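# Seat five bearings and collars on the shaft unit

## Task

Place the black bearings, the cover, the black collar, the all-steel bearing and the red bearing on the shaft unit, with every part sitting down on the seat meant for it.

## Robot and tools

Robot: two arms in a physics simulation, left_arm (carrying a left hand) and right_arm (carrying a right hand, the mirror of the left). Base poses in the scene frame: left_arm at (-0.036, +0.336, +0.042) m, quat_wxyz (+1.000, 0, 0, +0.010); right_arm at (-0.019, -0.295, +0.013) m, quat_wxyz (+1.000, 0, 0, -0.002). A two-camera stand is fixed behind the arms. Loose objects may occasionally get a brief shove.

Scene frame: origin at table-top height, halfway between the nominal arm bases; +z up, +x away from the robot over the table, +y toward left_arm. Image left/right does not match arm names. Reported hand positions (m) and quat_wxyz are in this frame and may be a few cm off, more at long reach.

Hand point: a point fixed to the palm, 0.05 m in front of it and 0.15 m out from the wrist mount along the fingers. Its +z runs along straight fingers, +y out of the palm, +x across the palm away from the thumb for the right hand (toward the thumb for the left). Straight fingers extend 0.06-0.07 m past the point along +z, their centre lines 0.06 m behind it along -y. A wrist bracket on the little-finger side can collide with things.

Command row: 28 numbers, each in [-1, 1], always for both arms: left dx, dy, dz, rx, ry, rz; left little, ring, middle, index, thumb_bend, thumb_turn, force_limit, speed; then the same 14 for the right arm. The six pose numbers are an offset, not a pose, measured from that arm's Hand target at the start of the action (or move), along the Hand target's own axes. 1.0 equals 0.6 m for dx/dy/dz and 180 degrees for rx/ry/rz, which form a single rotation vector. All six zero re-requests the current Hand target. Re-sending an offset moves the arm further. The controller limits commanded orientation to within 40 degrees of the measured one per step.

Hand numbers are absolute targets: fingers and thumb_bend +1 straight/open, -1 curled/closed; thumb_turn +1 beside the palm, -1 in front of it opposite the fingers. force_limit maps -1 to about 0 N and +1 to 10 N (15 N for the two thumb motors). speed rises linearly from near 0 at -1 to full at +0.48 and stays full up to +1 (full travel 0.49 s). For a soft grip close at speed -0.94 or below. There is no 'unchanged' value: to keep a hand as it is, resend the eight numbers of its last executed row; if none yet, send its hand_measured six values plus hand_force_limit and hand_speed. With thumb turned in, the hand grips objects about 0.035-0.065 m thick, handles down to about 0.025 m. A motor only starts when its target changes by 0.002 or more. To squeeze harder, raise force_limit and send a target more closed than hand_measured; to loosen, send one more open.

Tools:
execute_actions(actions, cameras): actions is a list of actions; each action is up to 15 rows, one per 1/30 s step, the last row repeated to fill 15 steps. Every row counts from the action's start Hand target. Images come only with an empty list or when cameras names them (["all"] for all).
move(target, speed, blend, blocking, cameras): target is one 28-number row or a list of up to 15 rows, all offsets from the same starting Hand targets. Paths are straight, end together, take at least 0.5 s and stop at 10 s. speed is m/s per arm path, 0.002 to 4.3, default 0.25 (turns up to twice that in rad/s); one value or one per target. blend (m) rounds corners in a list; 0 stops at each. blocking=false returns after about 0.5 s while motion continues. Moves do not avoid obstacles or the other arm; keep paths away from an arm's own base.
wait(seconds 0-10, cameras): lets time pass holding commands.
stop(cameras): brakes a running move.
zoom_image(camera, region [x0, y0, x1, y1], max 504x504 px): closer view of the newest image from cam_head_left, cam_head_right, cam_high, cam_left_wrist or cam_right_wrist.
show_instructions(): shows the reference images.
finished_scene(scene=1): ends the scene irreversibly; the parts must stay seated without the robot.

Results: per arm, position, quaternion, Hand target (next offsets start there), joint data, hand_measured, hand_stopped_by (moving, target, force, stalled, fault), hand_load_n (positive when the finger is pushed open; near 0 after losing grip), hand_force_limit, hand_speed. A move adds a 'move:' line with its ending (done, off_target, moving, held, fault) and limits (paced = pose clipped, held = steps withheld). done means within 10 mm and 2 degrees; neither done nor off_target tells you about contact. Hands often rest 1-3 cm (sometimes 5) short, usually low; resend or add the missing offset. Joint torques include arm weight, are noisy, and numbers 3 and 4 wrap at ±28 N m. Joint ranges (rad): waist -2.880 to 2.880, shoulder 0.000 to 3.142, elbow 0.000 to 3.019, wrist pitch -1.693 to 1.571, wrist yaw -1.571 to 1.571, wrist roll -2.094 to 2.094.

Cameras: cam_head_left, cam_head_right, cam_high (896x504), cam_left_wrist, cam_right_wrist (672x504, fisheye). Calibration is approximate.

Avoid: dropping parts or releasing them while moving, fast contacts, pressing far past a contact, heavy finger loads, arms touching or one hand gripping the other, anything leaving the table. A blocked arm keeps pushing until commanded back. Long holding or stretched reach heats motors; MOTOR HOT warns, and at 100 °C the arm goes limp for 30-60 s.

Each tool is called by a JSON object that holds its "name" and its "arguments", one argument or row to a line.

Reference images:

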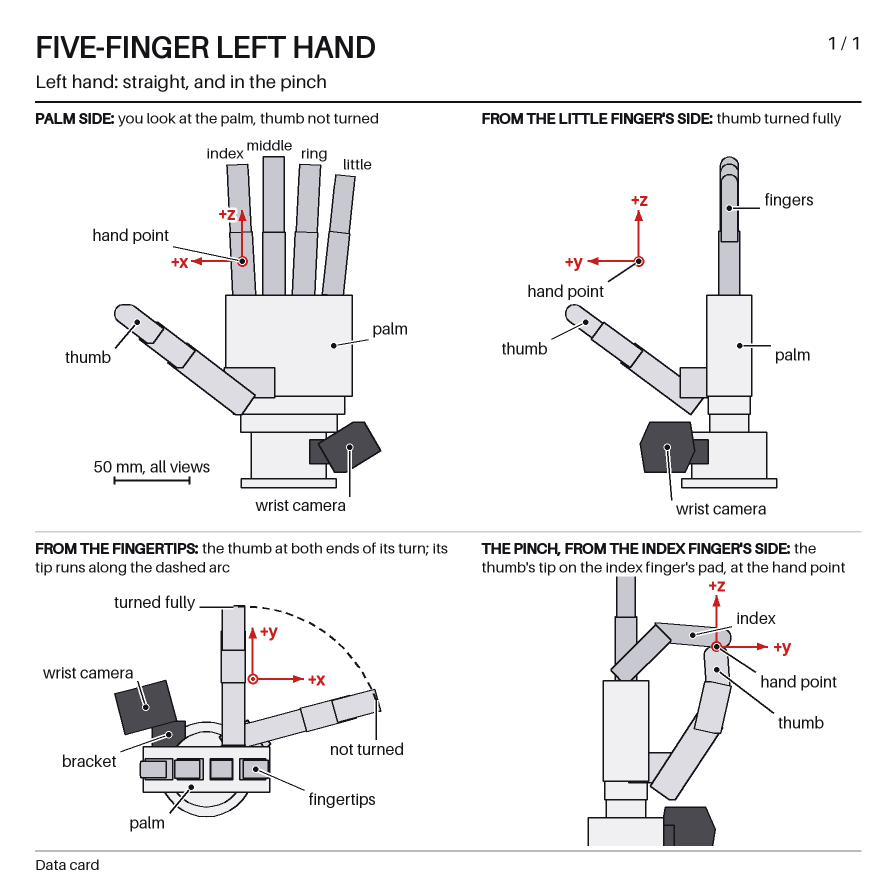

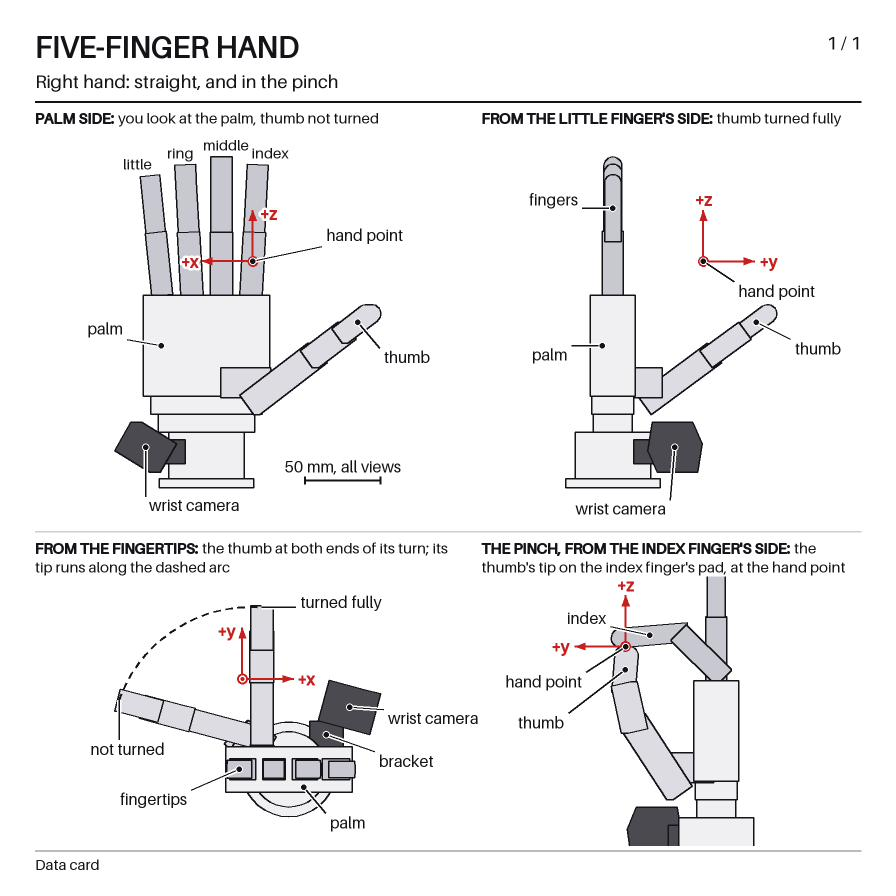

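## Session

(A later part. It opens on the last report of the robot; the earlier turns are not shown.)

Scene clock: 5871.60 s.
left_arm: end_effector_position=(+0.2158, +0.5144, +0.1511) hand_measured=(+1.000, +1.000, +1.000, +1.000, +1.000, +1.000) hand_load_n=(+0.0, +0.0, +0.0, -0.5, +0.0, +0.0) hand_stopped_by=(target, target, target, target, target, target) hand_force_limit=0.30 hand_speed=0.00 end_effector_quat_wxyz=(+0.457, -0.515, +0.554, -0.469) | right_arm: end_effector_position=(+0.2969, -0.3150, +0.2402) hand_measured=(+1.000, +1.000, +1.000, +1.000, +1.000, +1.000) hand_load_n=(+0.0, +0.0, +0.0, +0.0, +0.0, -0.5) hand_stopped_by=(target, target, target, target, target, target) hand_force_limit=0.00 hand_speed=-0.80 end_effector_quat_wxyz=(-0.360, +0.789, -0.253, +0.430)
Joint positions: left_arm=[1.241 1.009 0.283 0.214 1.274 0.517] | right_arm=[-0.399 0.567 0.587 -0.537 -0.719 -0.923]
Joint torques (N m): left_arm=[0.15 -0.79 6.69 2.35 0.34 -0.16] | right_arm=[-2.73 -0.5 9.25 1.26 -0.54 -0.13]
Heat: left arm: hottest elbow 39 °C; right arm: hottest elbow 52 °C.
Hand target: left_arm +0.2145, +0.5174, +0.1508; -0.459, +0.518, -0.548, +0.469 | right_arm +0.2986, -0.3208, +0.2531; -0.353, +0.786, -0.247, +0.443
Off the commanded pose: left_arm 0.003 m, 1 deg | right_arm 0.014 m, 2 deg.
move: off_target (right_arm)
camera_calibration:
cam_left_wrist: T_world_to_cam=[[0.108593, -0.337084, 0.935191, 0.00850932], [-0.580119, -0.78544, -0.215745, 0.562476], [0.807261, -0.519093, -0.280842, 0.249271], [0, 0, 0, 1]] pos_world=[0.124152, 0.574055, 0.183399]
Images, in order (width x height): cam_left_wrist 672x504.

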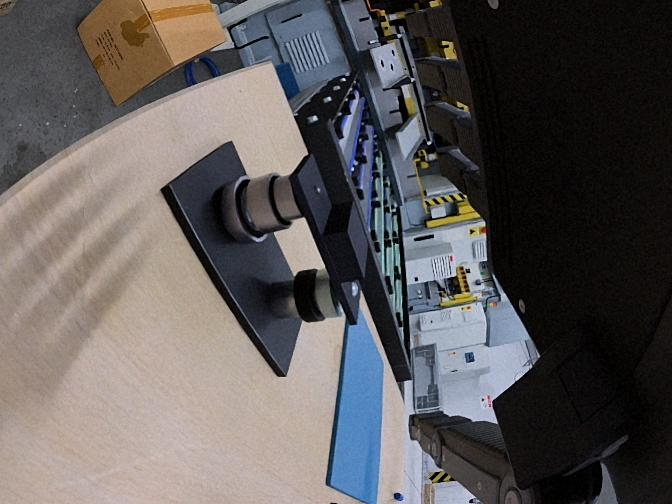

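{"name": "move", "arguments": {
  "target": [
    [0.0021,0.1237,0.0171,0,0,0,1,1,1,1,1,1,0.3,0,0,0,0,0,0,0,1,1,1,1,1,1,0,-0.8]
  ],
  "speed": 0.15,
  "cameras": ["cam_left_wrist"]
}}

{"name": "zoom_image", "arguments": {
  "camera": "cam_left_wrist",
  "region": [250, 130, 450, 330]
}}

Scene clock: 6035.70 s.
left_arm: end_effector_position=(+0.2160, +0.5164, +0.0765) hand_measured=(+1.000, +1.000, +1.000, +1.000, +1.000, +1.000) hand_load_n=(+0.0, +0.0, +0.0, +0.0, +0.0, +0.0) hand_stopped_by=(target, target, target, target, target, target) hand_force_limit=0.30 hand_speed=0.00 end_effector_quat_wxyz=(+0.457, -0.515, +0.554, -0.468) | right_arm: end_effector_position=(+0.2969, -0.3150, +0.2402) hand_measured=(+1.000, +1.000, +1.000, +1.000, +1.000, +1.000) hand_load_n=(+0.0, +0.0, +0.0, +0.0, +0.0, +0.0) hand_stopped_by=(target, target, target, target, target, target) hand_force_limit=0.00 hand_speed=-0.80 end_effector_quat_wxyz=(-0.360, +0.789, -0.253, +0.430)
Joint positions: left_arm=[1.242 1.406 0.205 0.688 1.274 0.519] | right_arm=[-0.399 0.567 0.587 -0.537 -0.719 -0.923]
Joint torques (N m): left_arm=[0.03 -2.37 3.55 2.41 0.36 -0.17] | right_arm=[-2.96 -0.44 9.26 1.24 -0.51 -0.12]
Heat: left arm: hottest elbow 35 °C; right arm: hottest elbow 52 °C.
Hand target: left_arm +0.2143, +0.5173, +0.0759; -0.459, +0.518, -0.548, +0.469 | right_arm +0.2986, -0.3208, +0.2531; -0.353, +0.786, -0.247, +0.443
Off the commanded pose: left_arm 0.002 m, 1 deg | right_arm 0.014 m, 2 deg.
move: off_target (right_arm)
camera_calibration:
cam_left_wrist: T_world_to_cam=[[0.10895, -0.338747, 0.934548, 0.0796453], [-0.579563, -0.785466, -0.217143, 0.548109], [0.807612, -0.517972, -0.281901, 0.228493], [0, 0, 0, 1]] pos_world=[0.124452, 0.575854, 0.108998]
Images, in order (width x height): cam_left_wrist 672x504.

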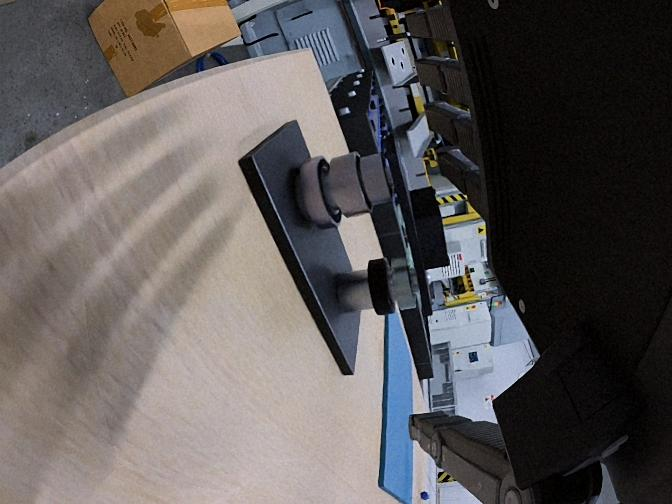

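Scaled by 2.520 from the camera's 672x504 image, which has a finer 960x720 frame.

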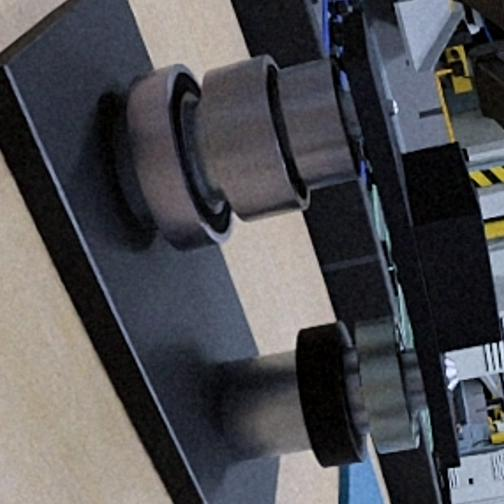

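{"name": "zoom_image", "arguments": {
  "camera": "cam_left_wrist",
  "region": [340, 140, 430, 230]
}}

{"name": "zoom_image", "arguments": {
  "camera": "cam_left_wrist",
  "region": [360, 240, 450, 330]
}}

Scaled by 5.600 from the camera's 672x504 image, which has a finer 960x720 frame.

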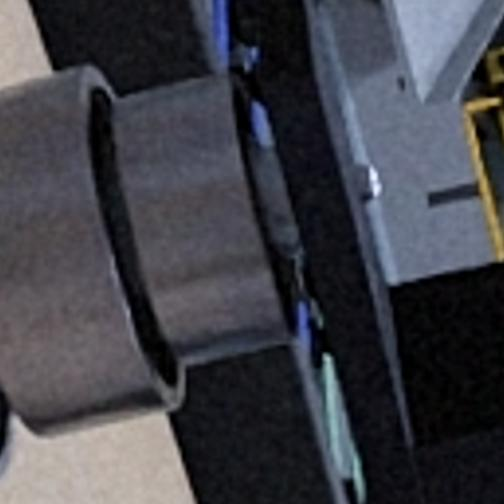

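Scaled by 5.600 from the camera's 672x504 image, which has a finer 960x720 frame.

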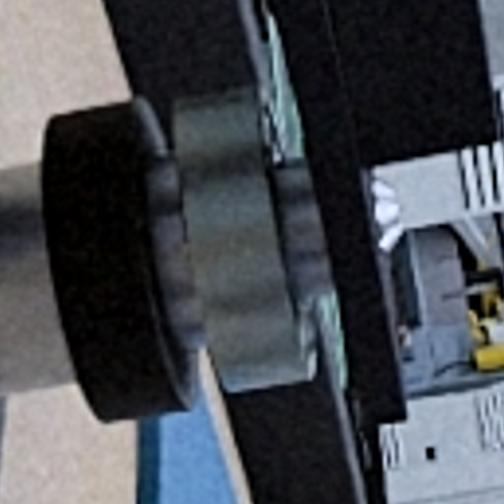

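{"name": "zoom_image", "arguments": {
  "camera": "cam_left_wrist",
  "region": [380, 250, 430, 300]
}}

{"name": "zoom_image", "arguments": {
  "camera": "cam_left_wrist",
  "region": [370, 150, 420, 200]
}}

Scaled by 10.080 from the camera's 672x504 image, which has a finer 960x720 frame.

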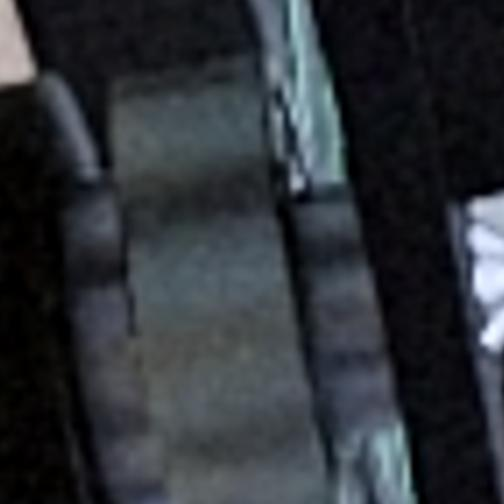

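Scaled by 10.080 from the camera's 672x504 image, which has a finer 960x720 frame.

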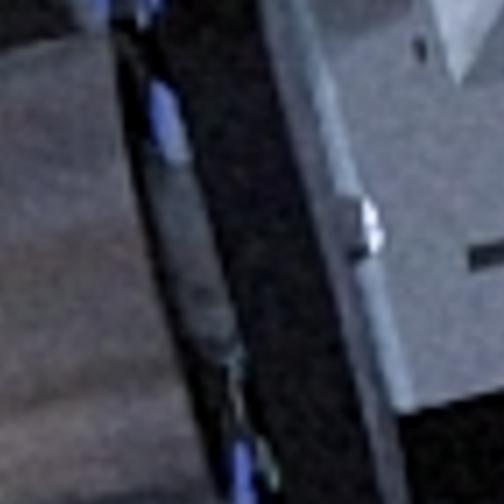

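{"name": "zoom_image", "arguments": {
  "camera": "cam_left_wrist",
  "region": [220, 130, 280, 190]
}}

{"name": "zoom_image", "arguments": {
  "camera": "cam_left_wrist",
  "region": [320, 330, 380, 390]
}}

{"name": "zoom_image", "arguments": {
  "camera": "cam_left_wrist",
  "region": [360, 120, 420, 180]
}}

{"name": "zoom_image", "arguments": {
  "camera": "cam_left_wrist",
  "region": [390, 280, 450, 340]
}}

Scaled by 8.400 from the camera's 672x504 image, which has a finer 960x720 frame.

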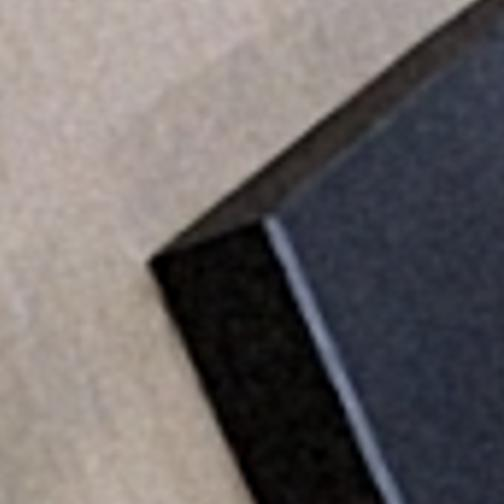

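Scaled by 8.400 from the camera's 672x504 image, which has a finer 960x720 frame.

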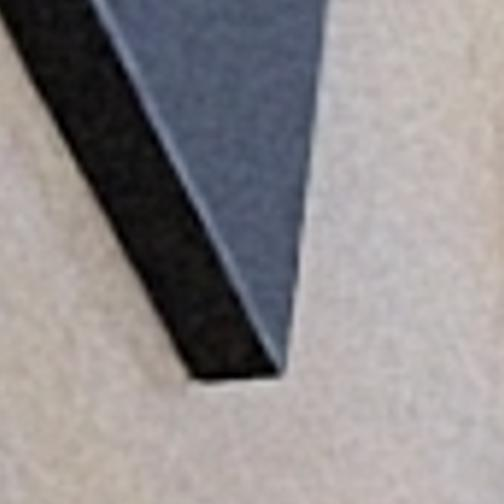

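Scaled by 8.400 from the camera's 672x504 image, which has a finer 960x720 frame.

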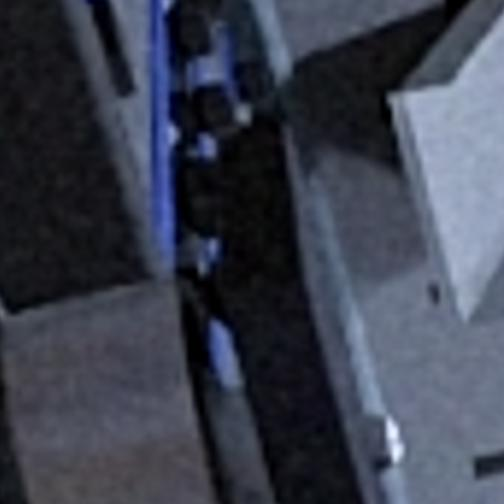

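Scaled by 8.400 from the camera's 672x504 image, which has a finer 960x720 frame.

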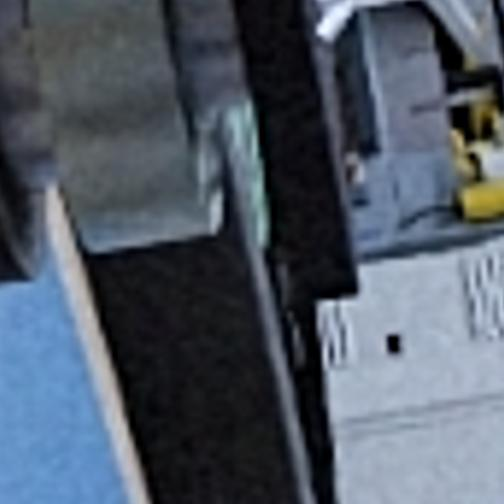

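{"name": "move", "arguments": {
  "target": [
    [0.0008,0.0446,0.0062,0,0,0,1,1,1,1,1,1,0.3,0,0,0,0,0,0,0,1,1,1,1,1,1,0,-0.8]
  ],
  "speed": 0.1,
  "cameras": ["cam_left_wrist"]
}}

{"name": "zoom_image", "arguments": {
  "camera": "cam_left_wrist",
  "region": [360, 130, 460, 230]
}}

{"name": "zoom_image", "arguments": {
  "camera": "cam_left_wrist",
  "region": [390, 230, 480, 320]
}}

Scene clock: 6146.07 s.
left_arm: end_effector_position=(+0.2164, +0.5171, +0.0495) hand_measured=(+1.000, +1.000, +1.000, +1.000, +1.000, +1.000) hand_load_n=(+0.0, +0.0, +0.0, +0.0, +0.0, -0.5) hand_stopped_by=(target, target, target, target, target, target) hand_force_limit=0.30 hand_speed=0.00 end_effector_quat_wxyz=(+0.458, -0.514, +0.553, -0.468) | right_arm: end_effector_position=(+0.2969, -0.3150, +0.2402) hand_measured=(+1.000, +1.000, +1.000, +1.000, +1.000, +1.000) hand_load_n=(+0.0, +0.0, +0.5, +0.0, +0.0, -0.5) hand_stopped_by=(target, target, target, target, target, target) hand_force_limit=0.00 hand_speed=-0.80 end_effector_quat_wxyz=(-0.360, +0.789, -0.253, +0.430)
Joint positions: left_arm=[1.242 1.594 0.199 0.888 1.274 0.515] | right_arm=[-0.399 0.567 0.587 -0.537 -0.719 -0.923]
Joint torques (N m): left_arm=[0.09 -3.37 2.02 2.36 0.35 -0.16] | right_arm=[-2.73 -0.62 9.33 1.22 -0.52 -0.12]
Heat: left arm: hottest elbow 32 °C; right arm: hottest elbow 52 °C.
Hand target: left_arm +0.2143, +0.5173, +0.0489; -0.459, +0.518, -0.548, +0.469 | right_arm +0.2986, -0.3208, +0.2531; -0.353, +0.786, -0.247, +0.443
Off the commanded pose: left_arm 0.002 m, 1 deg | right_arm 0.014 m, 2 deg.
move: off_target (right_arm)
camera_calibration:
cam_left_wrist: T_world_to_cam=[[0.107777, -0.339534, 0.934399, 0.105893], [-0.578704, -0.785656, -0.218736, 0.543002], [0.808385, -0.517166, -0.281166, 0.220406], [0, 0, 0, 1]] pos_world=[0.124652, 0.576553, 0.0817977]
Images, in order (width x height): cam_left_wrist 672x504.

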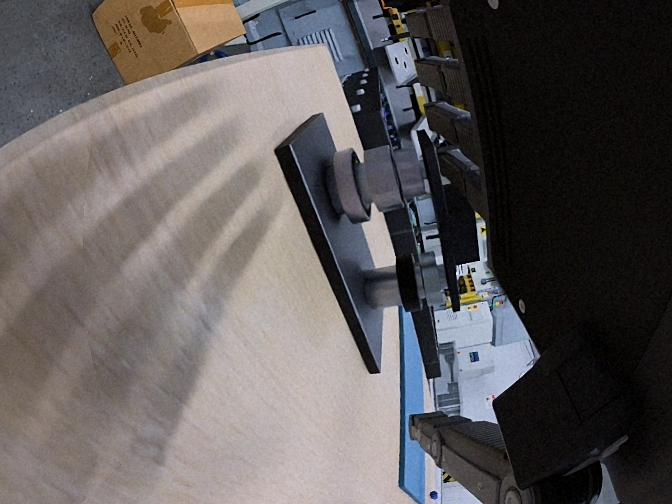

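Scaled by 5.040 from the camera's 672x504 image, which has a finer 960x720 frame.

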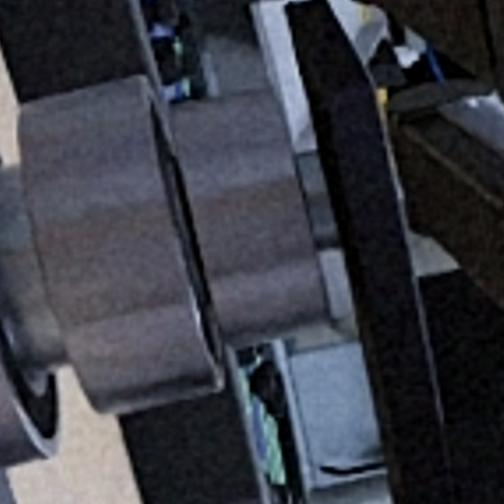

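Scaled by 5.600 from the camera's 672x504 image, which has a finer 960x720 frame.

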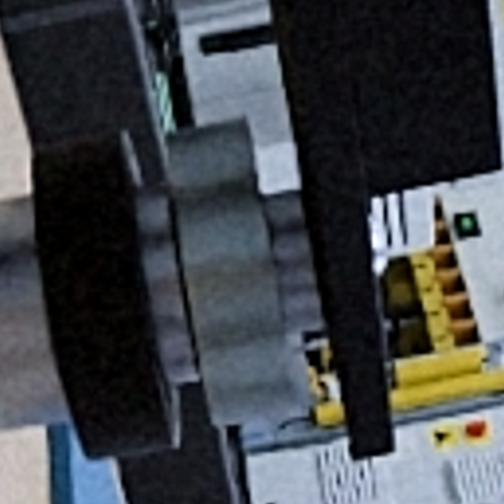

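{"name": "zoom_image", "arguments": {
  "camera": "cam_left_wrist",
  "region": [410, 145, 450, 195]
}}

{"name": "zoom_image", "arguments": {
  "camera": "cam_left_wrist",
  "region": [430, 255, 470, 305]
}}

Scaled by 10.080 from the camera's 672x504 image, which has a finer 960x720 frame.

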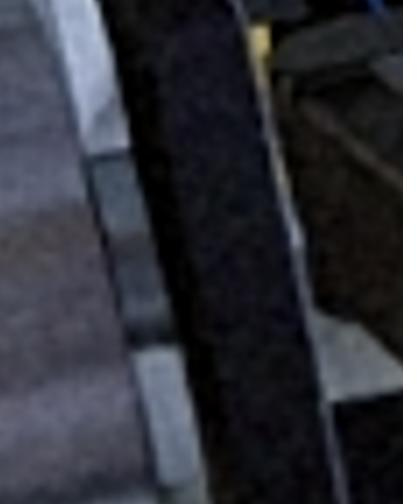

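Scaled by 10.080 from the camera's 672x504 image, which has a finer 960x720 frame.

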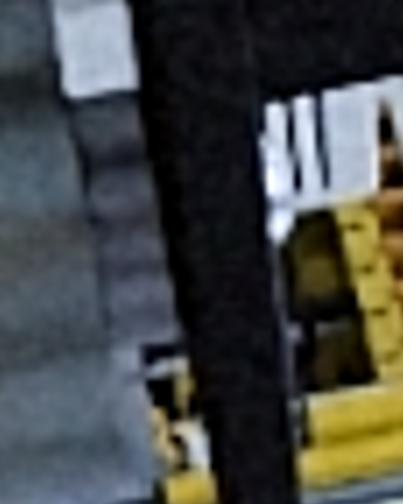

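{"name": "zoom_image", "arguments": {
  "camera": "cam_left_wrist",
  "region": [325, 140, 405, 230]
}}

{"name": "zoom_image", "arguments": {
  "camera": "cam_left_wrist",
  "region": [360, 245, 440, 320]
}}

Scaled by 5.600 from the camera's 672x504 image, which has a finer 960x720 frame.

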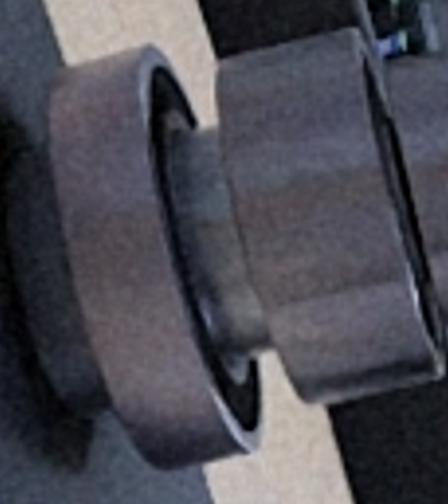

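Scaled by 6.300 from the camera's 672x504 image, which has a finer 960x720 frame.

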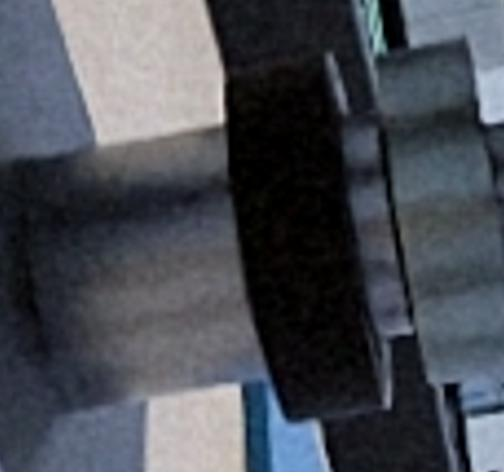

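{"name": "move", "arguments": {
  "target": [
    [-0.0003,-0.0182,-0.0025,0,0,0,1,1,1,1,1,1,0.3,0,0,0,0,0,0,0,1,1,1,1,1,1,0,-0.8]
  ],
  "speed": 0.1,
  "cameras": ["cam_left_wrist"]
}}

{"name": "zoom_image", "arguments": {
  "camera": "cam_left_wrist",
  "region": [360, 130, 460, 230]
}}

{"name": "zoom_image", "arguments": {
  "camera": "cam_left_wrist",
  "region": [380, 230, 470, 320]
}}

Scene clock: 6240.57 s.
left_arm: end_effector_position=(+0.2168, +0.5176, +0.0576) hand_measured=(+1.000, +1.000, +1.000, +1.000, +1.000, +1.000) hand_load_n=(+0.0, +0.0, +0.0, +0.0, +0.0, +0.0) hand_stopped_by=(target, target, target, target, target, target) hand_force_limit=0.30 hand_speed=0.00 end_effector_quat_wxyz=(+0.460, -0.514, +0.553, -0.468) | right_arm: end_effector_position=(+0.2969, -0.3150, +0.2402) hand_measured=(+1.000, +1.000, +1.000, +1.000, +1.000, +1.000) hand_load_n=(-0.5, +0.0, +0.0, +0.0, +0.0, +0.0) hand_stopped_by=(target, target, target, target, target, target) hand_force_limit=0.00 hand_speed=-0.80 end_effector_quat_wxyz=(-0.360, +0.789, -0.253, +0.430)
Joint positions: left_arm=[1.242 1.546 0.199 0.852 1.275 0.505] | right_arm=[-0.399 0.567 0.587 -0.537 -0.719 -0.923]
Joint torques (N m): left_arm=[0.09 -4.72 2.36 1.26 0.35 -0.13] | right_arm=[-3.08 -0.97 9.26 1.28 -0.52 -0.12]
Heat: left arm: hottest elbow 31 °C; right arm: hottest elbow 52 °C.
Hand target: left_arm +0.2144, +0.5173, +0.0599; -0.459, +0.518, -0.548, +0.469 | right_arm +0.2986, -0.3208, +0.2531; -0.353, +0.786, -0.247, +0.443
Off the commanded pose: left_arm 0.003 m, 1 deg | right_arm 0.014 m, 2 deg.
move: off_target (right_arm)
camera_calibration:
cam_left_wrist: T_world_to_cam=[[0.105117, -0.340748, 0.93426, 0.0996712], [-0.577193, -0.785935, -0.221708, 0.545397], [0.809814, -0.515943, -0.279292, 0.22162], [0, 0, 0, 1]] pos_world=[0.124851, 0.576953, 0.089697]
Images, in order (width x height): cam_left_wrist 672x504.

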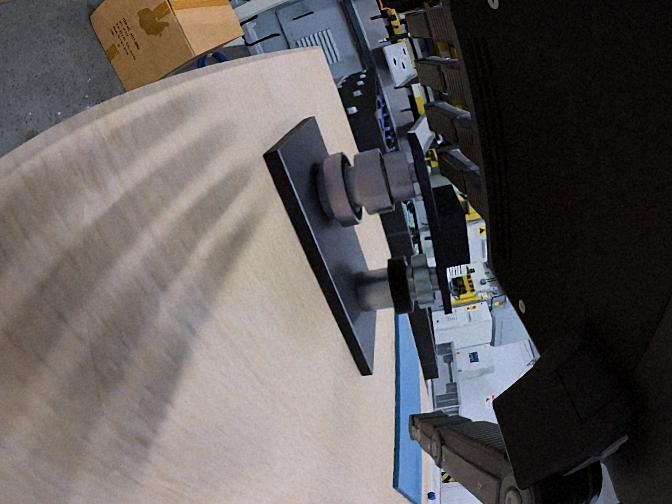

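Scaled by 5.040 from the camera's 672x504 image, which has a finer 960x720 frame.

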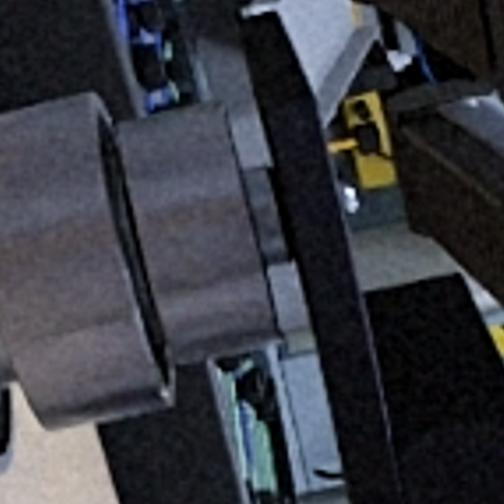

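Scaled by 5.600 from the camera's 672x504 image, which has a finer 960x720 frame.

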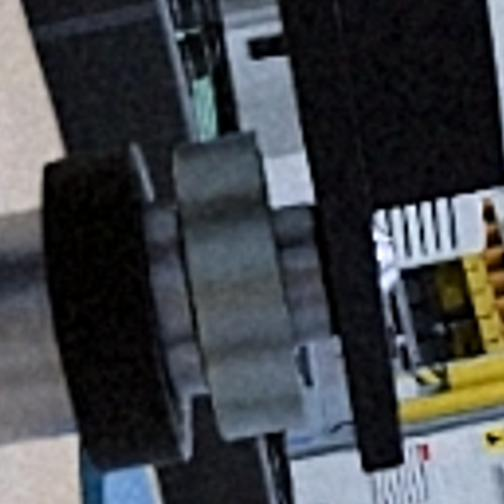

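{"name": "zoom_image", "arguments": {
  "camera": "cam_left_wrist",
  "region": [400, 145, 440, 195]
}}

{"name": "zoom_image", "arguments": {
  "camera": "cam_left_wrist",
  "region": [420, 255, 460, 305]
}}

Scaled by 10.080 from the camera's 672x504 image, which has a finer 960x720 frame.

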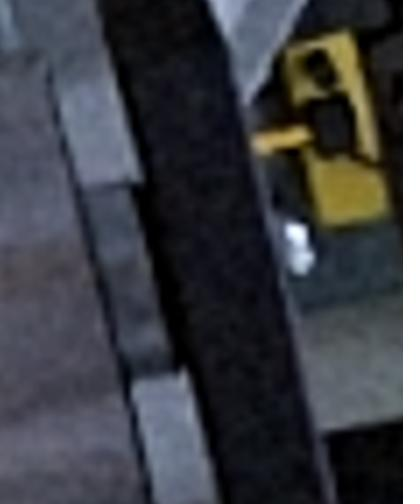

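Scaled by 10.080 from the camera's 672x504 image, which has a finer 960x720 frame.

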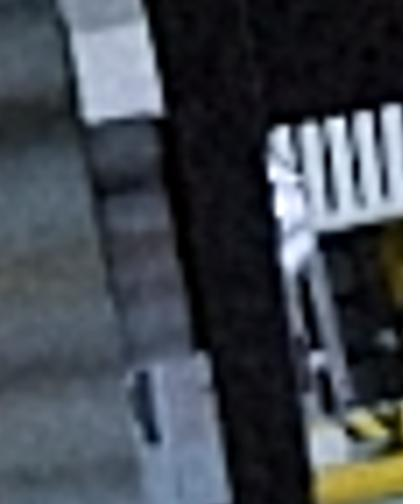

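{"name": "finished_scene", "arguments": {

}}

The scene is finished: the task was done.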